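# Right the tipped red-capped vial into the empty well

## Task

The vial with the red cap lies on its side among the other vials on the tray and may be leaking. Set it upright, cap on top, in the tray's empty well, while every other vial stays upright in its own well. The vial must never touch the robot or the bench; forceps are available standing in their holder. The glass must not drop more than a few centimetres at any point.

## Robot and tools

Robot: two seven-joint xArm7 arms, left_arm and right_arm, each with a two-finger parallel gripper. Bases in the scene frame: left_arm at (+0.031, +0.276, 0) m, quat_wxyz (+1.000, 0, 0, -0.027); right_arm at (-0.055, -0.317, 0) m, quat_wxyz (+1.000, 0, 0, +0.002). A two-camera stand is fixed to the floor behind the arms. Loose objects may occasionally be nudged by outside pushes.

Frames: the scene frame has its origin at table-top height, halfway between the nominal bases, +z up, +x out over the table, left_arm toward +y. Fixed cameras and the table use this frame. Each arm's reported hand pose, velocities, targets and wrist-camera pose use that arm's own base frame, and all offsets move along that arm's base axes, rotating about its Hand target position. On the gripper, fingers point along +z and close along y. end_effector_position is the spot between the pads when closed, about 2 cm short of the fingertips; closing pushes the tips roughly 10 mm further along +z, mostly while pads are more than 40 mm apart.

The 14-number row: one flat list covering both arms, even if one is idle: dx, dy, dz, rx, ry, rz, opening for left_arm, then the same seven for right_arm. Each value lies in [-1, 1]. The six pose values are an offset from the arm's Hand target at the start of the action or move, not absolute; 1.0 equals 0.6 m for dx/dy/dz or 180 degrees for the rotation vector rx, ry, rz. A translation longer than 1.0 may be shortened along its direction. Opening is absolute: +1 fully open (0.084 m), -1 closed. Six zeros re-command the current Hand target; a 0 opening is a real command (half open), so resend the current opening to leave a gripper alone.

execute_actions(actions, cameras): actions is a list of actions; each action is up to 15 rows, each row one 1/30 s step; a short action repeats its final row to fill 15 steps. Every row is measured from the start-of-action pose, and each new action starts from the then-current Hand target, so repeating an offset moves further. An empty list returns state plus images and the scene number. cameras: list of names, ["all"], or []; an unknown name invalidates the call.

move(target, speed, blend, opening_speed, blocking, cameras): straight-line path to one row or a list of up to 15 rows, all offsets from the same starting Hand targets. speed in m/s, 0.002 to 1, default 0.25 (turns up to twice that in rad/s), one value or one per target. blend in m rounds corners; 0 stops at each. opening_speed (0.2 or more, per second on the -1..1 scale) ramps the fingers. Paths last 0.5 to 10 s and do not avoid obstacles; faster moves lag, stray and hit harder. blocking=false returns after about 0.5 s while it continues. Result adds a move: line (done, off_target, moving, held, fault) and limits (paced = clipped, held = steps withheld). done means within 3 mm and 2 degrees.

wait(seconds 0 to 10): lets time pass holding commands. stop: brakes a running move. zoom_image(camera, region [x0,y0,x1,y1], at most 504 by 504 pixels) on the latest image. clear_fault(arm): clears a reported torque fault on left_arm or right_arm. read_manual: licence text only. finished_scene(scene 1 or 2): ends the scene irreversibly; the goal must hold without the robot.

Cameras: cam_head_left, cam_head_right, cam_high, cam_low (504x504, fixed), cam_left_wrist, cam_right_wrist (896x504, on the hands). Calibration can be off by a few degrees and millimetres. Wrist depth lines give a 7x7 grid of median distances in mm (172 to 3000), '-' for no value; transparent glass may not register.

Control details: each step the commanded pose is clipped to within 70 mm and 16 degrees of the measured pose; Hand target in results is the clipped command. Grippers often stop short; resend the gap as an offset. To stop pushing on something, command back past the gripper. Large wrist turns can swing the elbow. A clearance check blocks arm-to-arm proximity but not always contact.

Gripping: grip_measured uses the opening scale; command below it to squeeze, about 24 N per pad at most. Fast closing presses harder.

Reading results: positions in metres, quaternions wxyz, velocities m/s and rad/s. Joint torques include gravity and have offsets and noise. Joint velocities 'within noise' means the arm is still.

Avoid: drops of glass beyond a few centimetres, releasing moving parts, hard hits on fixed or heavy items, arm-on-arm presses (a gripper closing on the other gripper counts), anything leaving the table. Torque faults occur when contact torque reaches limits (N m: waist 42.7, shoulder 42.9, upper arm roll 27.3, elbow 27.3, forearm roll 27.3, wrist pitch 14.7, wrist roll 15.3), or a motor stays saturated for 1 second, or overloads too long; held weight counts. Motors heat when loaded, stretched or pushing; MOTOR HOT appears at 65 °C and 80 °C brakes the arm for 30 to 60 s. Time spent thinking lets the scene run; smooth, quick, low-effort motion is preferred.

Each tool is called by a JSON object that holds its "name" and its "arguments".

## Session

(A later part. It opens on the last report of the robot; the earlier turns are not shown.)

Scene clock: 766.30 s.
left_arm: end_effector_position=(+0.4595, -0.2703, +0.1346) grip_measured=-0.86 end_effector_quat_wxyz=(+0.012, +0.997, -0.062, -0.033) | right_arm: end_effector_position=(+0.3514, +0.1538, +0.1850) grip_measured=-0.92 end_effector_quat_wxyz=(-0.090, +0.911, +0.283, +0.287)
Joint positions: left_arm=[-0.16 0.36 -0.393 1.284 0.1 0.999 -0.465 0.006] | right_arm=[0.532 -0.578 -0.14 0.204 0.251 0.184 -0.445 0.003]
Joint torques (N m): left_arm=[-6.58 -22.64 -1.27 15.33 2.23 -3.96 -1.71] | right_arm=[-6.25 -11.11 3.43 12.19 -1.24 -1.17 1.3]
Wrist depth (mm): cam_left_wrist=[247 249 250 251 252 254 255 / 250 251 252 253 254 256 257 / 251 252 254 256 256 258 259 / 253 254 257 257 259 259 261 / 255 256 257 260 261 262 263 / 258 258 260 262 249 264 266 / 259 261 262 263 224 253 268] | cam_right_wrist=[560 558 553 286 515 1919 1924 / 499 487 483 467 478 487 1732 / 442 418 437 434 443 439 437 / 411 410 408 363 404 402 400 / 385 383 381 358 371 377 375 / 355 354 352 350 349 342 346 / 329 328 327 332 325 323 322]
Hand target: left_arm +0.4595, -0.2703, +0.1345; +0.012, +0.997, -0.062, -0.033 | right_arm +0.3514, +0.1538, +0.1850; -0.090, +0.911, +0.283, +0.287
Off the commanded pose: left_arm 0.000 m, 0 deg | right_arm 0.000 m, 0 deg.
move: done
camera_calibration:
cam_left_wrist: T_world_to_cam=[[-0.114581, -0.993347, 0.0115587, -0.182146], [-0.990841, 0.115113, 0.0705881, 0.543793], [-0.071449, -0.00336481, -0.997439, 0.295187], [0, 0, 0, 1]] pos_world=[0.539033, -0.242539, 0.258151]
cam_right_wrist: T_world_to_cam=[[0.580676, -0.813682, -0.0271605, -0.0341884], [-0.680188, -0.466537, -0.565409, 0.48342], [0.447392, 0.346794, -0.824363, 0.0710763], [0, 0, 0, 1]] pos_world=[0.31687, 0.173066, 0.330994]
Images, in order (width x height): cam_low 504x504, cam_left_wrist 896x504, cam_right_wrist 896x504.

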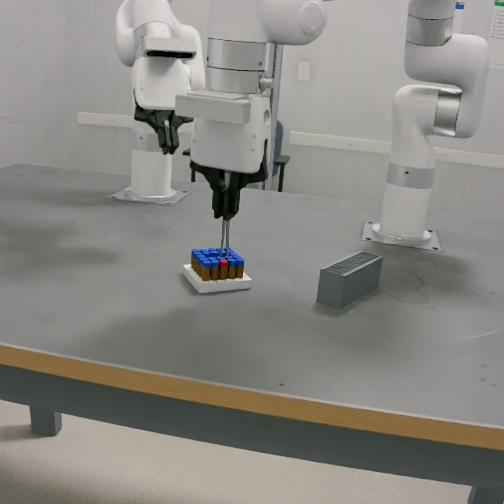

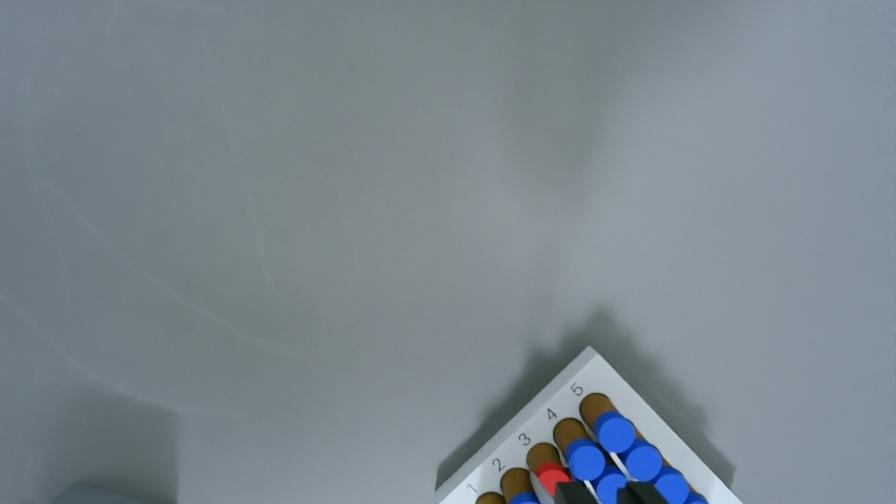

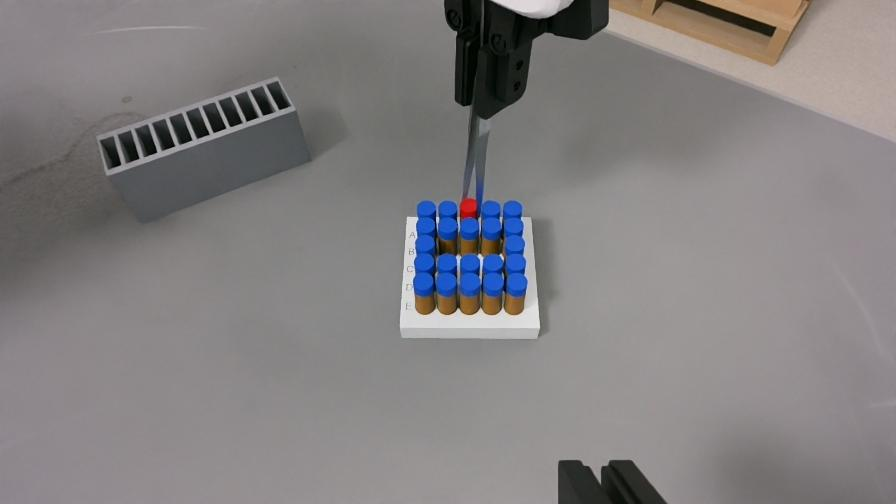

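{"name": "move", "arguments": {"target": [0,0,0,0,0,0,-0.745, 0,0,0,0,0,0,-0.9], "speed": 0.02, "opening_speed": 0.2, "cameras": ["cam_left_wrist","cam_right_wrist","cam_low"]}}

{"name": "zoom_image", "arguments": {"camera": "cam_left_wrist", "region": [500, 424, 600, 504]}}

{"name": "zoom_image", "arguments": {"camera": "cam_right_wrist", "region": [430, 180, 510, 260]}}

{"name": "zoom_image", "arguments": {"camera": "cam_low", "region": [190, 230, 260, 300]}}

Scene clock: 774.40 s.
left_arm: end_effector_position=(+0.4595, -0.2703, +0.1345) grip_measured=-0.77 end_effector_quat_wxyz=(+0.012, +0.997, -0.062, -0.033) | right_arm: end_effector_position=(+0.3514, +0.1538, +0.1850) grip_measured=-0.92 end_effector_quat_wxyz=(-0.090, +0.911, +0.283, +0.287)
Joint positions: left_arm=[-0.16 0.36 -0.393 1.284 0.1 0.999 -0.465 0.01] | right_arm=[0.532 -0.578 -0.14 0.204 0.251 0.184 -0.445 0.003]
Joint torques (N m): left_arm=[-6.64 -25.31 -1.83 17.45 2.15 -3.61 -1.73] | right_arm=[-6.18 -11.29 3.41 12.24 -1.27 -1.12 1.32]
Wrist depth (mm): cam_left_wrist=[247 248 250 251 252 253 254 / 249 251 252 253 254 255 257 / 251 253 254 255 256 257 259 / 253 255 256 258 258 259 261 / 255 256 258 260 260 261 263 / 257 259 260 261 249 264 266 / 259 261 262 262 226 253 268] | cam_right_wrist=[560 558 554 286 518 1914 1919 / 500 486 482 467 477 485 1723 / 442 418 438 443 441 440 437 / 411 411 407 363 403 402 401 / 384 383 381 358 371 376 375 / 354 354 352 351 349 342 346 / 330 328 328 331 326 323 323]
Hand target: left_arm +0.4595, -0.2703, +0.1345; +0.012, +0.997, -0.062, -0.033 | right_arm +0.3514, +0.1538, +0.1850; -0.090, +0.911, +0.283, +0.287
Off the commanded pose: left_arm 0.000 m, 0 deg | right_arm 0.000 m, 0 deg.
move: done
camera_calibration:
cam_left_wrist: T_world_to_cam=[[-0.114579, -0.993347, 0.0115813, -0.182162], [-0.990827, 0.115114, 0.0707857, 0.54365], [-0.0716479, -0.00336454, -0.997424, 0.295083], [0, 0, 0, 1]] pos_world=[0.538933, -0.242539, 0.25795]
cam_right_wrist: T_world_to_cam=[[0.580676, -0.813682, -0.0271605, -0.0341884], [-0.680188, -0.466537, -0.565409, 0.48342], [0.447392, 0.346794, -0.824363, 0.0710763], [0, 0, 0, 1]] pos_world=[0.31687, 0.173066, 0.330994]
Images, in order (width x height): cam_low 504x504, cam_left_wrist 896x504, cam_right_wrist 896x504.

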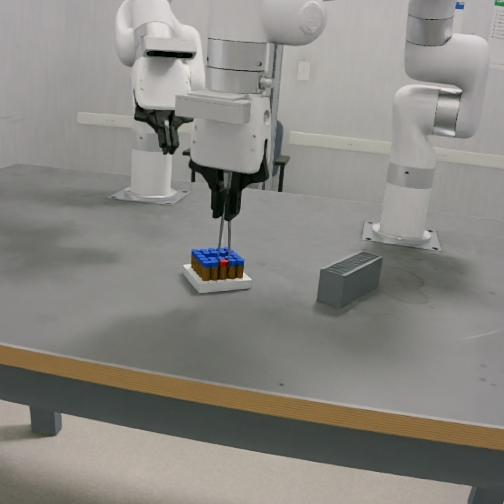

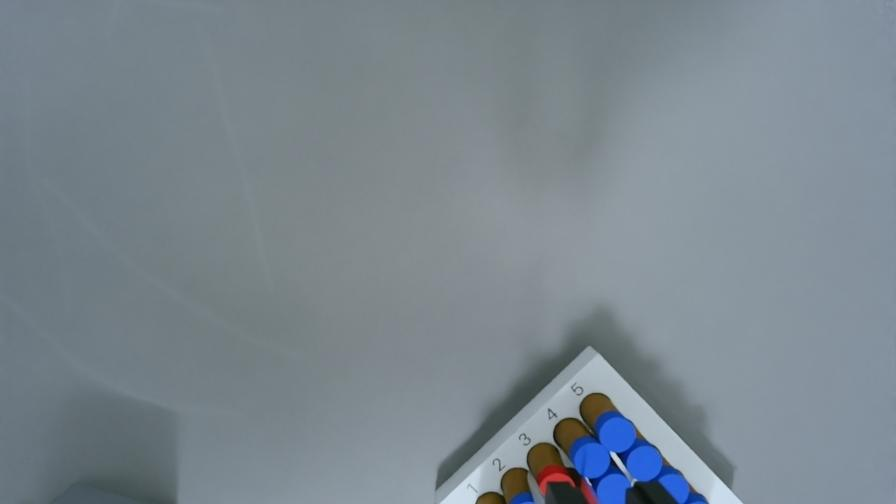

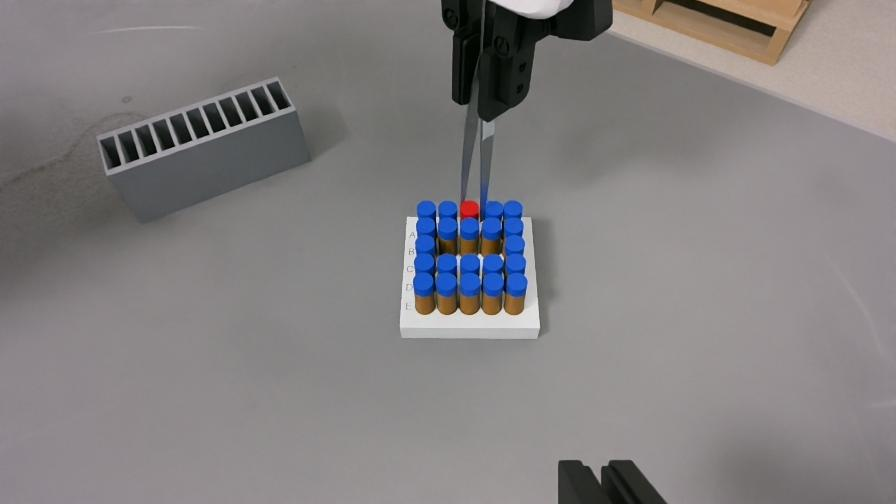

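Scaled by 5.040 from the camera's 896x504 image, which has a finer 1280x720 frame.

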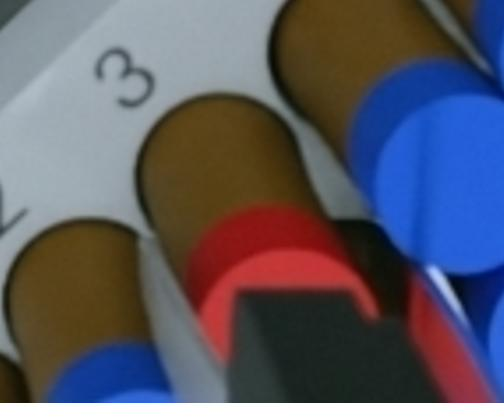

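Scaled by 6.300 from the camera's 896x504 image, which has a finer 1280x720 frame.

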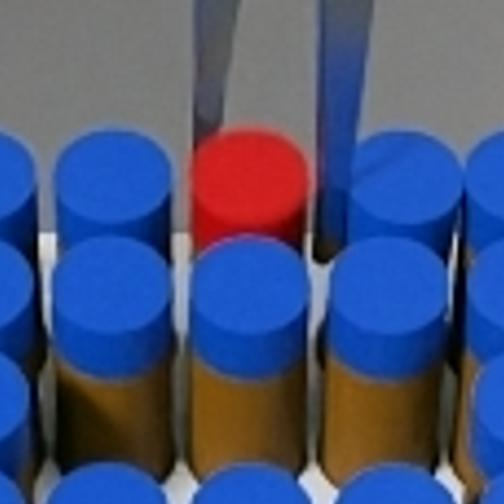

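Scaled by 7.200 from the camera's 504x504 image, which has a finer 720x720 frame.

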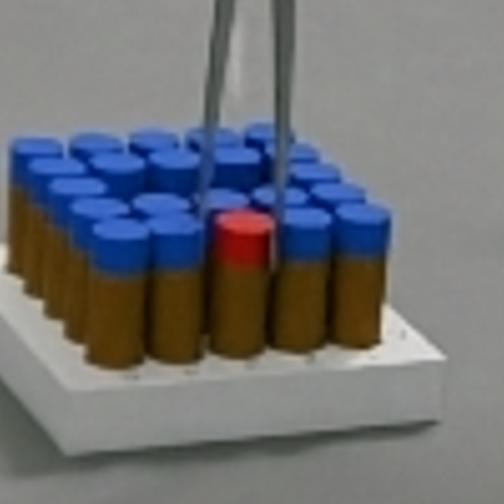

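{"name": "move", "arguments": {"target": [0.0011,0.0004,0.0167,0,0,0,-0.745, 0,0,0,0,0,0,-0.9], "speed": 0.02, "cameras": ["cam_right_wrist","cam_low"]}}

{"name": "zoom_image", "arguments": {"camera": "cam_right_wrist", "region": [430, 180, 510, 260]}}

{"name": "zoom_image", "arguments": {"camera": "cam_low", "region": [190, 230, 260, 300]}}

Scene clock: 782.80 s.
left_arm: end_effector_position=(+0.4601, -0.2701, +0.1445) grip_measured=-0.77 end_effector_quat_wxyz=(+0.012, +0.997, -0.062, -0.033) | right_arm: end_effector_position=(+0.3514, +0.1538, +0.1850) grip_measured=-0.92 end_effector_quat_wxyz=(-0.090, +0.911, +0.283, +0.287)
Joint positions: left_arm=[-0.158 0.348 -0.395 1.298 0.094 1.025 -0.461 0.01] | right_arm=[0.532 -0.578 -0.14 0.204 0.251 0.184 -0.445 0.003]
Joint torques (N m): left_arm=[6.3 -39.74 -5.38 24.81 -2.29 0.41 1.32] | right_arm=[-6.25 -11.05 3.33 12.32 -1.24 -1.24 1.29]
Wrist depth (mm): cam_left_wrist=[256 258 259 261 262 263 265 / 259 260 261 262 264 265 267 / 261 262 264 265 266 267 268 / 263 264 266 266 268 270 270 / 265 266 268 269 270 271 273 / 268 269 270 271 258 275 276 / 269 271 273 272 233 263 278] | cam_right_wrist=[560 556 553 282 531 1914 1935 / 499 485 482 469 479 486 1728 / 442 418 438 434 442 439 436 / 411 408 407 363 403 401 400 / 385 383 381 358 371 375 375 / 355 354 352 351 350 342 348 / 329 328 327 332 325 323 322]
Hand target: left_arm +0.4601, -0.2701, +0.1445; +0.012, +0.997, -0.062, -0.033 | right_arm +0.3514, +0.1538, +0.1850; -0.090, +0.911, +0.283, +0.287
Off the commanded pose: left_arm 0.000 m, 0 deg | right_arm 0.000 m, 0 deg.
move: done
camera_calibration:
cam_right_wrist: T_world_to_cam=[[0.580676, -0.813682, -0.0271605, -0.0341884], [-0.680188, -0.466537, -0.565409, 0.48342], [0.447392, 0.346794, -0.824363, 0.0710763], [0, 0, 0, 1]] pos_world=[0.31687, 0.173066, 0.330994]
Images, in order (width x height): cam_low 504x504, cam_right_wrist 896x504.

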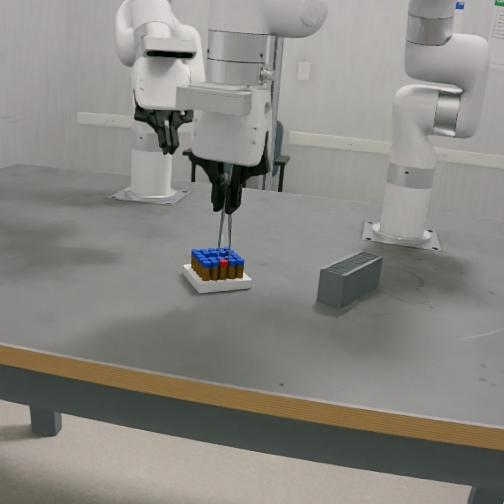

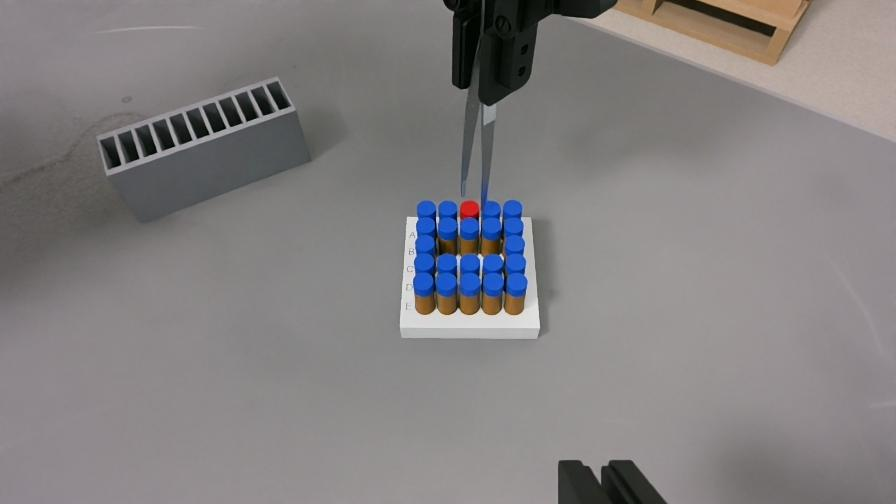

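Scaled by 6.300 from the camera's 896x504 image, which has a finer 1280x720 frame.

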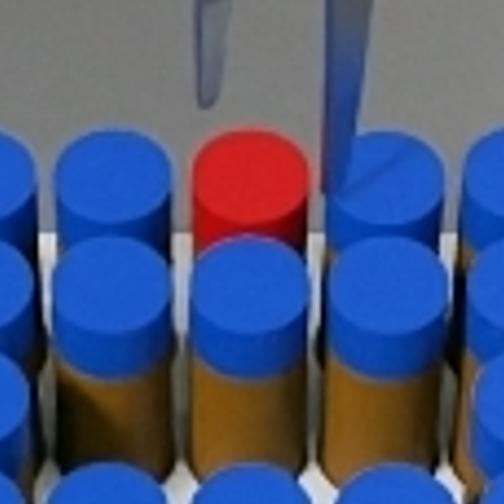

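Scaled by 7.200 from the camera's 504x504 image, which has a finer 720x720 frame.

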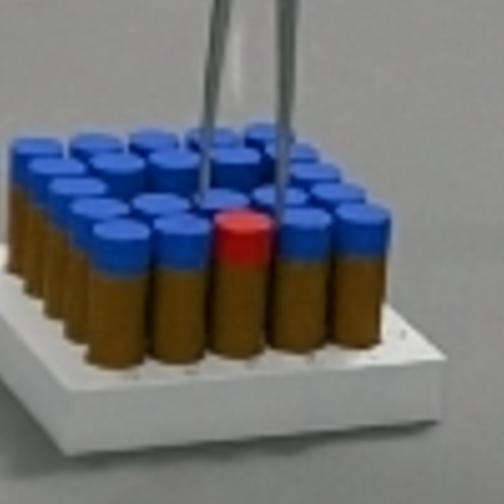

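{"name": "move", "arguments": {"target": [[0.0033,0.0017,0.0833,0,0,0,-0.75, 0,0,0,0,0,0,-0.9],[-0.1148,0.3047,0.1525,0.0031,-0.0223,-0.0940,-0.82, 0,0,0,0,0,0,-0.9]], "speed": [0.06,0.15], "blend": [0.005,0], "opening_speed": 0.3, "cameras": ["cam_left_wrist","cam_right_wrist","cam_low"]}}

{"name": "zoom_image", "arguments": {"camera": "cam_left_wrist", "region": [460, 384, 660, 504]}}

{"name": "zoom_image", "arguments": {"camera": "cam_right_wrist", "region": [390, 180, 550, 340]}}

Scene clock: 794.37 s.
left_arm: end_effector_position=(+0.3912, -0.0873, +0.2360) grip_measured=-0.84 end_effector_quat_wxyz=(+0.000, +0.978, -0.209, +0.000) | right_arm: end_effector_position=(+0.3514, +0.1538, +0.1850) grip_measured=-0.92 end_effector_quat_wxyz=(-0.090, +0.911, +0.283, +0.287)
Joint positions: left_arm=[0.046 -0.245 -0.246 0.891 -0.065 1.13 0.256 0.007] | right_arm=[0.532 -0.578 -0.14 0.204 0.251 0.184 -0.445 0.003]
Joint torques (N m): left_arm=[6.49 -25.51 3.19 17.64 -2.41 -0.82 1.31] | right_arm=[-6.23 -11.1 3.26 12.51 -1.24 -1.12 1.24]
Wrist depth (mm): cam_left_wrist=[362 361 362 362 362 363 363 / 362 363 362 363 363 363 346 / 363 363 363 363 364 364 341 / 363 363 363 364 364 365 352 / 364 364 365 364 364 364 364 / 363 363 365 364 365 365 366 / 366 366 365 365 365 366 366] | cam_right_wrist=[545 557 552 550 532 1924 1930 / 498 486 482 493 489 486 1749 / 441 418 437 445 441 438 437 / 411 410 407 362 403 401 400 / 385 382 381 359 371 376 375 / 354 354 352 351 349 342 347 / 330 328 327 331 326 324 322]
Hand target: left_arm +0.3912, -0.0873, +0.2360; +0.000, +0.978, -0.209, +0.000 | right_arm +0.3514, +0.1538, +0.1850; -0.090, +0.911, +0.283, +0.287
Off the commanded pose: left_arm 0.000 m, 0 deg | right_arm 0.000 m, 0 deg.
move: done
camera_calibration:
cam_left_wrist: T_world_to_cam=[[-0.398721, -0.916934, -0.0159378, 0.115005], [-0.917072, 0.398678, 0.00594872, 0.458988], [0.000899454, 0.016988, -0.999855, 0.36608], [0, 0, 0, 1]] pos_world=[0.46645, -0.0837557, 0.365129]
cam_right_wrist: T_world_to_cam=[[0.580676, -0.813682, -0.0271605, -0.0341884], [-0.680188, -0.466537, -0.565409, 0.48342], [0.447392, 0.346794, -0.824363, 0.0710763], [0, 0, 0, 1]] pos_world=[0.31687, 0.173066, 0.330994]
Images, in order (width x height): cam_low 504x504, cam_left_wrist 896x504, cam_right_wrist 896x504.

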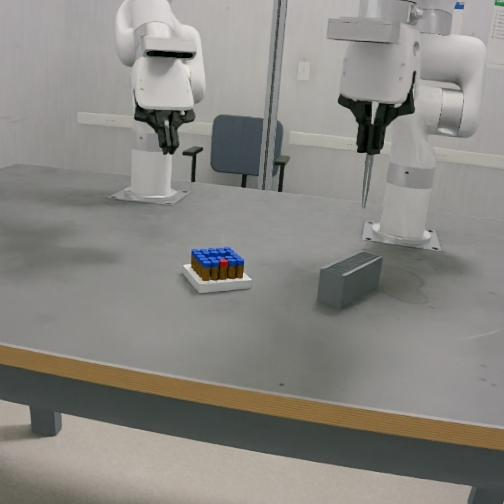

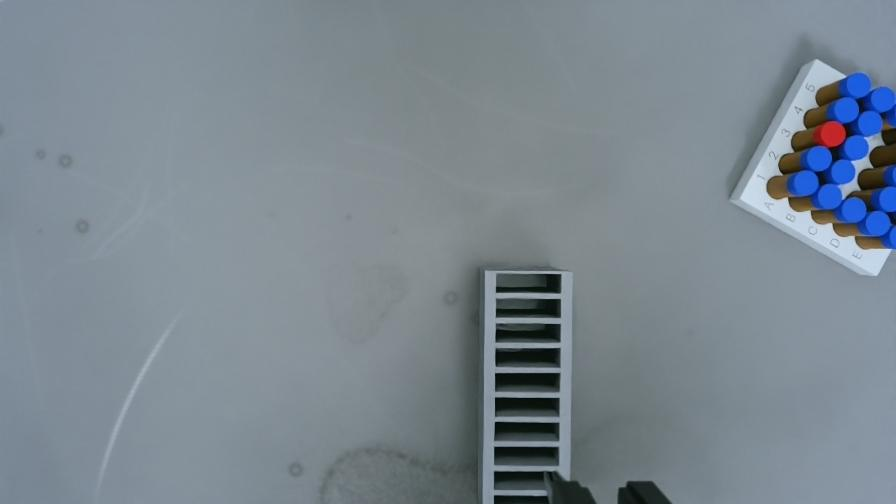

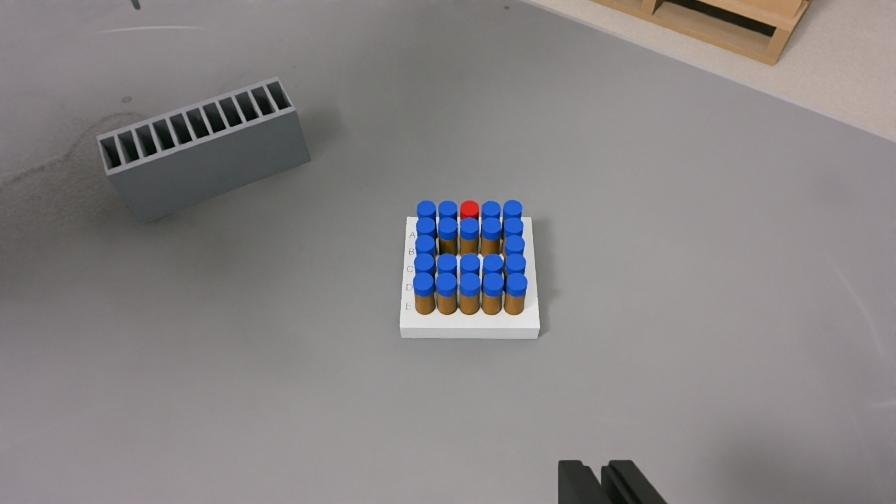

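Scaled by 2.520 from the camera's 896x504 image, which has a finer 1280x720 frame.

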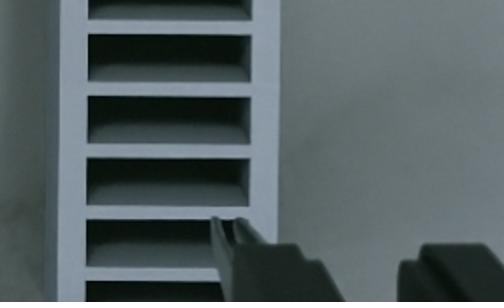

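Scaled by 3.150 from the camera's 896x504 image, which has a finer 1280x720 frame.

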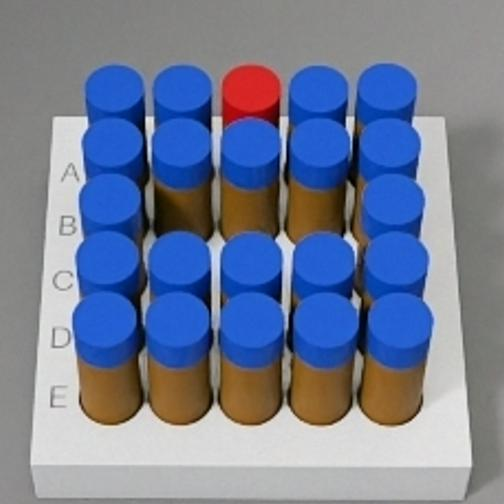

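{"name": "move", "arguments": {"target": [[0,0,-0.1083,0,0,0,-0.82,0,0,0,0,0,0,-0.9],[0,0,-0.14,0,0,0,-0.82,0,0,0,0,0,0,-0.9]], "speed": [0.12,0.05], "cameras": ["cam_left_wrist","cam_right_wrist","cam_low"]}}

Scene clock: 806.67 s.
left_arm: end_effector_position=(+0.3913, -0.0873, +0.1521) grip_measured=-0.84 end_effector_quat_wxyz=(+0.000, +0.978, -0.209, +0.000) | right_arm: end_effector_position=(+0.3514, +0.1538, +0.1850) grip_measured=-0.92 end_effector_quat_wxyz=(-0.090, +0.911, +0.283, +0.287)
Joint positions: left_arm=[0.047 -0.14 -0.262 0.738 -0.047 0.873 0.238 0.007] | right_arm=[0.532 -0.578 -0.14 0.204 0.251 0.184 -0.445 0.003]
Joint torques (N m): left_arm=[6.39 -11.02 -1.36 16.03 2.33 -4.09 -1.72] | right_arm=[-6.18 -11.03 3.23 12.59 -1.22 -1.2 1.2]
Wrist depth (mm): cam_left_wrist=[279 279 278 279 280 280 280 / 279 279 279 279 280 280 280 / 280 279 280 280 280 280 277 / 280 280 279 280 280 281 280 / 280 280 281 280 245 281 281 / 281 280 281 281 255 281 281 / 281 282 281 281 241 281 281] | cam_right_wrist=[546 542 552 549 534 1908 1924 / 499 486 482 492 489 486 1728 / 442 417 438 444 442 440 438 / 412 409 407 362 403 402 400 / 385 384 381 359 371 377 375 / 355 354 352 351 350 343 347 / 330 328 328 332 326 323 322]
Hand target: left_arm +0.3912, -0.0873, +0.1520; +0.000, +0.978, -0.209, +0.000 | right_arm +0.3514, +0.1538, +0.1850; -0.090, +0.911, +0.283, +0.287
Off the commanded pose: left_arm 0.000 m, 0 deg | right_arm 0.000 m, 0 deg.
move: done
camera_calibration:
cam_left_wrist: T_world_to_cam=[[-0.39872, -0.916934, -0.0159776, 0.113678], [-0.917072, 0.398678, 0.00585701, 0.459513], [0.000999441, 0.016988, -0.999855, 0.282145], [0, 0, 0, 1]] pos_world=[0.466451, -0.0837557, 0.28123]
cam_right_wrist: T_world_to_cam=[[0.580676, -0.813682, -0.0271605, -0.0341884], [-0.680188, -0.466537, -0.565409, 0.48342], [0.447392, 0.346794, -0.824363, 0.0710763], [0, 0, 0, 1]] pos_world=[0.31687, 0.173066, 0.330994]
Images, in order (width x height): cam_low 504x504, cam_left_wrist 896x504, cam_right_wrist 896x504.

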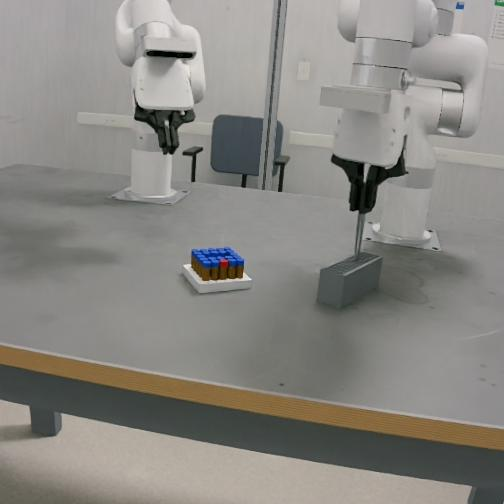

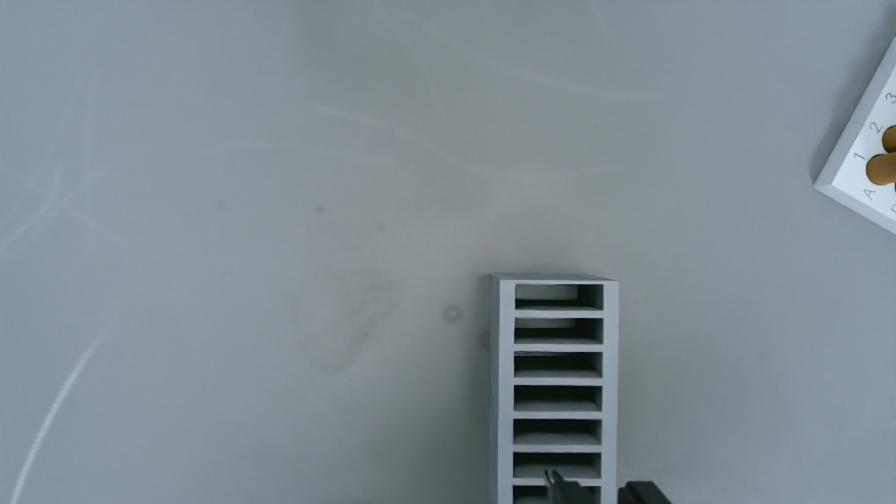

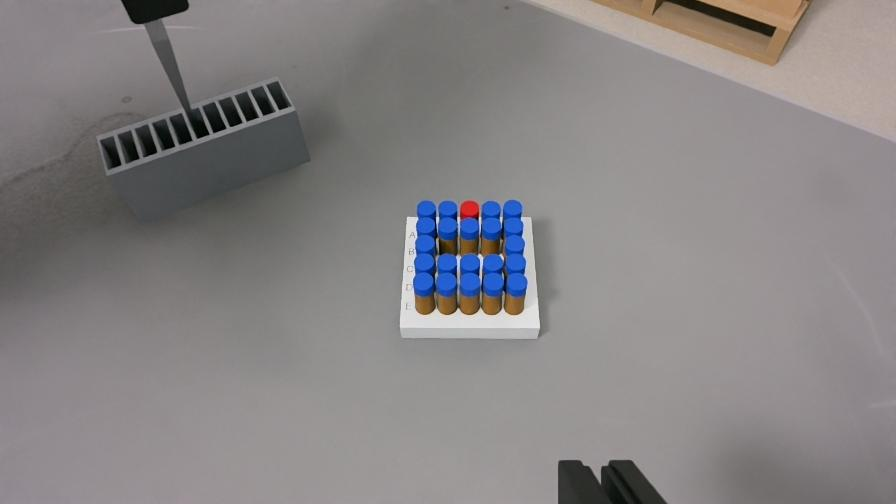

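{"name": "zoom_image", "arguments": {"camera": "cam_left_wrist", "region": [470, 400, 630, 504]}}

{"name": "zoom_image", "arguments": {"camera": "cam_right_wrist", "region": [90, 0, 310, 200]}}

Scaled by 3.150 from the camera's 896x504 image, which has a finer 1280x720 frame.

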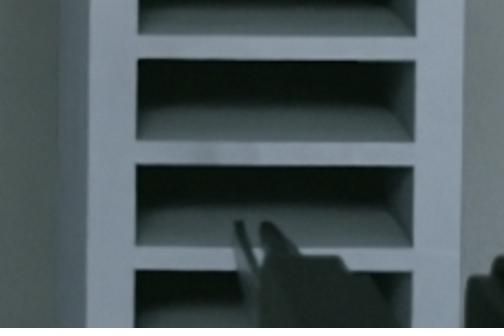

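Scaled by 2.291 from the camera's 896x504 image, which has a finer 1280x720 frame.

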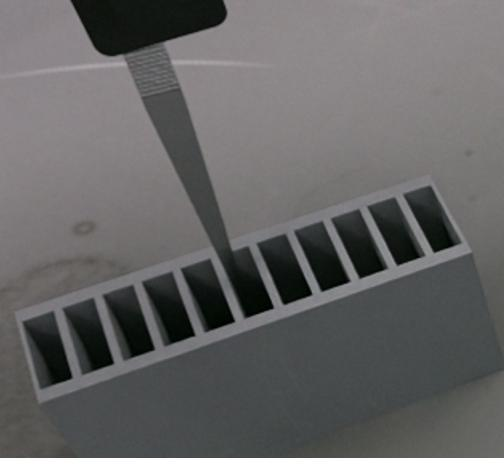

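{"name": "move", "arguments": {"target": [0,0,-0.0758,0,0,0,-0.82,0,0,0,0,0,0,-0.9], "speed": 0.04, "cameras": ["cam_left_wrist","cam_right_wrist"]}}

{"name": "zoom_image", "arguments": {"camera": "cam_right_wrist", "region": [90, 0, 310, 200]}}

Scene clock: 814.40 s.
left_arm: end_effector_position=(+0.3912, -0.0873, +0.1066) grip_measured=-0.84 end_effector_quat_wxyz=(+0.000, +0.978, -0.209, +0.000) | right_arm: end_effector_position=(+0.3514, +0.1538, +0.1850) grip_measured=-0.92 end_effector_quat_wxyz=(-0.090, +0.911, +0.283, +0.287)
Joint positions: left_arm=[0.049 -0.048 -0.268 0.682 -0.019 0.728 0.215 0.007] | right_arm=[0.532 -0.578 -0.14 0.204 0.251 0.184 -0.445 0.003]
Joint torques (N m): left_arm=[6.47 -12.53 -2.11 14.73 2.04 -4.19 -1.77] | right_arm=[-6.12 -11.02 3.17 12.68 -1.25 -1.22 1.26]
Wrist depth (mm): cam_left_wrist=[233 234 234 233 234 234 234 / 234 234 234 234 234 235 235 / 235 234 235 235 235 234 235 / 235 235 234 235 235 235 235 / 235 235 235 235 210 236 235 / 235 235 236 235 197 236 235 / 236 236 236 236 190 236 236] | cam_right_wrist=[547 526 553 551 534 1935 1930 / 498 421 482 492 489 485 1736 / 441 418 438 444 443 439 436 / 410 409 408 363 403 402 400 / 385 383 382 358 372 376 376 / 355 353 352 351 349 342 346 / 330 328 327 332 326 324 323]
Hand target: left_arm +0.3912, -0.0873, +0.1065; +0.000, +0.978, -0.209, +0.000 | right_arm +0.3514, +0.1538, +0.1850; -0.090, +0.911, +0.283, +0.287
Off the commanded pose: left_arm 0.000 m, 0 deg | right_arm 0.000 m, 0 deg.
move: done
camera_calibration:
cam_left_wrist: T_world_to_cam=[[-0.39872, -0.916934, -0.0159776, 0.112951], [-0.917072, 0.398678, 0.00585701, 0.45978], [0.000999439, 0.016988, -0.999855, 0.236652], [0, 0, 0, 1]] pos_world=[0.466451, -0.0837557, 0.23573]
cam_right_wrist: T_world_to_cam=[[0.580676, -0.813682, -0.0271605, -0.0341884], [-0.680188, -0.466537, -0.565409, 0.48342], [0.447392, 0.346794, -0.824363, 0.0710763], [0, 0, 0, 1]] pos_world=[0.31687, 0.173066, 0.330994]
Images, in order (width x height): cam_left_wrist 896x504, cam_right_wrist 896x504.

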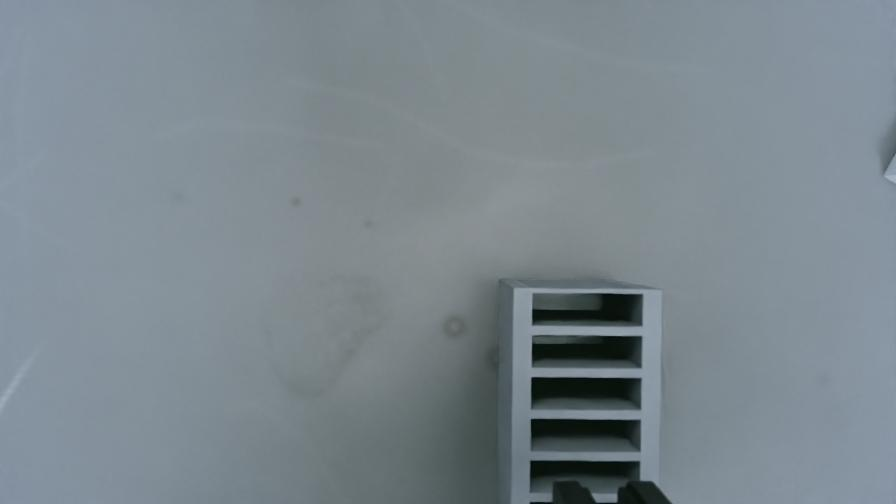

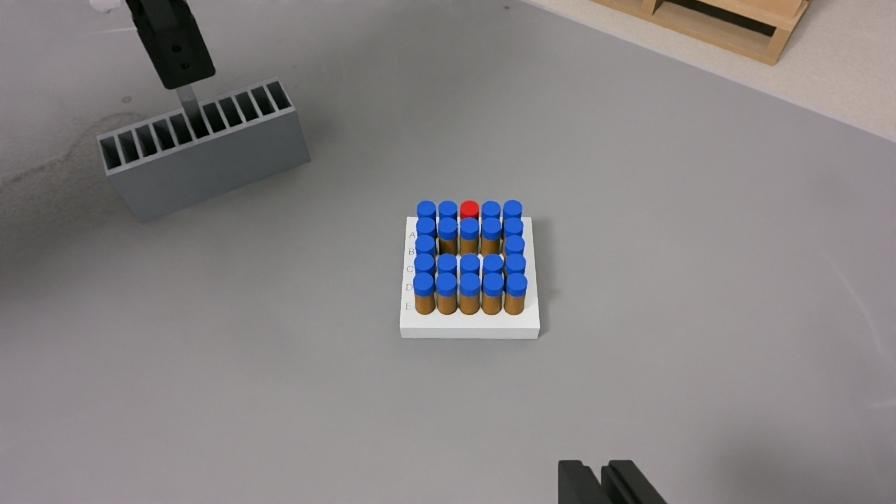

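Scaled by 2.291 from the camera's 896x504 image, which has a finer 1280x720 frame.

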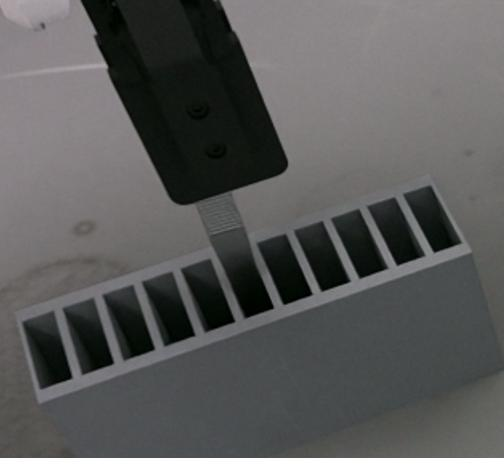

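In the slot. Release and retract.

{"name": "move", "arguments": {"target": [[0,0,0,0,0,0,-0.4,0,0,0,0,0,0,-0.9],[0,0,0,0,0,0,0.3,0,0,0,0,0,0,-0.9],[0,0,0.22,0,0,0,0.3,0,0,0,0,0,0,-0.9]], "speed": 0.12, "opening_speed": 0.8, "cameras": ["cam_left_wrist","cam_right_wrist"]}}

{"name": "zoom_image", "arguments": {"camera": "cam_right_wrist", "region": [90, 0, 560, 340]}}

Scene clock: 821.60 s.
left_arm: end_effector_position=(+0.3912, -0.0873, +0.2385) grip_measured=+0.29 end_effector_quat_wxyz=(+0.000, +0.978, -0.209, +0.000) | right_arm: end_effector_position=(+0.3514, +0.1538, +0.1850) grip_measured=-0.92 end_effector_quat_wxyz=(-0.090, +0.911, +0.283, +0.287)
Joint positions: left_arm=[0.048 -0.247 -0.247 0.897 -0.066 1.137 0.257 0.056] | right_arm=[0.532 -0.578 -0.14 0.204 0.251 0.184 -0.445 0.003]
Joint torques (N m): left_arm=[6.41 -25.3 3.26 25.67 -2.19 0.34 1.34] | right_arm=[-6.1 -11.05 3.03 12.94 -1.18 -1.14 1.22]
Wrist depth (mm): cam_left_wrist=[364 364 365 365 365 366 367 / 365 365 365 366 365 366 345 / 364 365 365 366 366 365 340 / 365 366 367 366 366 367 353 / 366 367 366 367 367 367 367 / 365 366 367 367 367 368 368 / 366 368 368 367 368 368 369] | cam_right_wrist=[546 543 552 549 534 1924 1940 / 500 422 482 491 488 485 1732 / 441 417 437 445 441 439 437 / 411 409 408 362 403 401 400 / 386 383 381 359 371 377 375 / 355 354 352 351 349 343 347 / 330 328 327 332 326 324 323]
Hand target: left_arm +0.3912, -0.0873, +0.2385; +0.000, +0.978, -0.209, +0.000 | right_arm +0.3514, +0.1538, +0.1850; -0.090, +0.911, +0.283, +0.287
Off the commanded pose: left_arm 0.000 m, 0 deg | right_arm 0.000 m, 0 deg.
move: done
camera_calibration:
cam_left_wrist: T_world_to_cam=[[-0.398721, -0.916934, -0.0159378, 0.115044], [-0.917072, 0.398678, 0.00594872, 0.458973], [0.000899454, 0.016988, -0.999855, 0.36858], [0, 0, 0, 1]] pos_world=[0.46645, -0.0837557, 0.367629]
cam_right_wrist: T_world_to_cam=[[0.580676, -0.813682, -0.0271605, -0.0341884], [-0.680188, -0.466537, -0.565409, 0.48342], [0.447392, 0.346794, -0.824363, 0.0710763], [0, 0, 0, 1]] pos_world=[0.31687, 0.173066, 0.330994]
Images, in order (width x height): cam_left_wrist 896x504, cam_right_wrist 896x504.

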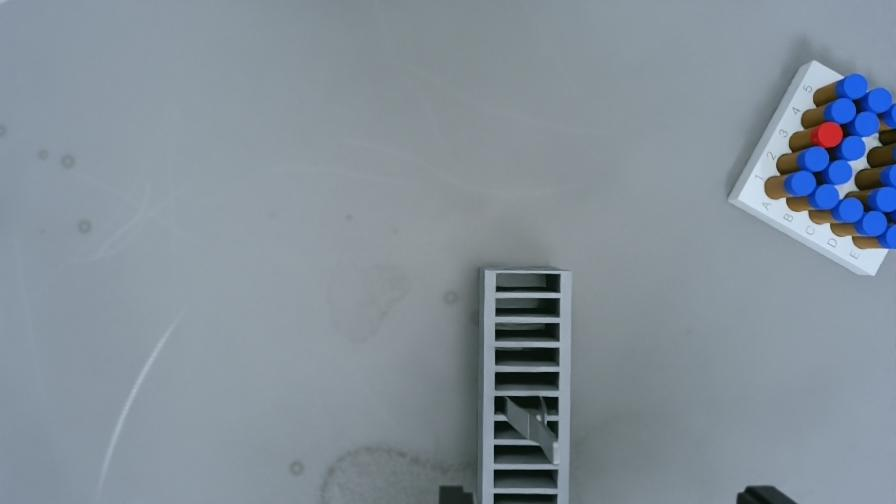

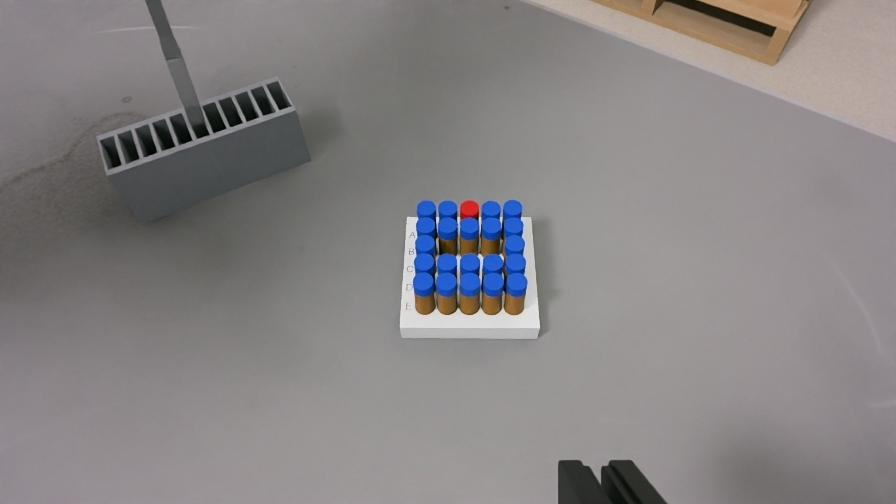

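Scaled by 1.072 from the camera's 896x504 image, which has a finer 1280x720 frame.

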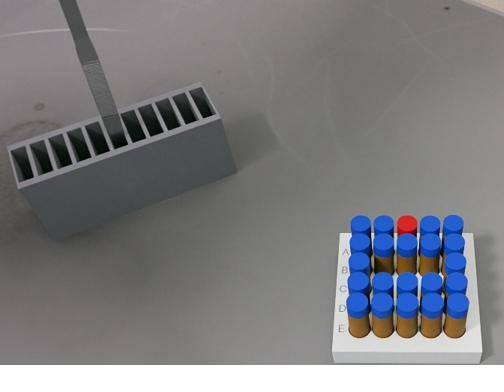

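{"name": "finished_scene", "arguments": {"scene": 2}}

The scene is finished: the task was done.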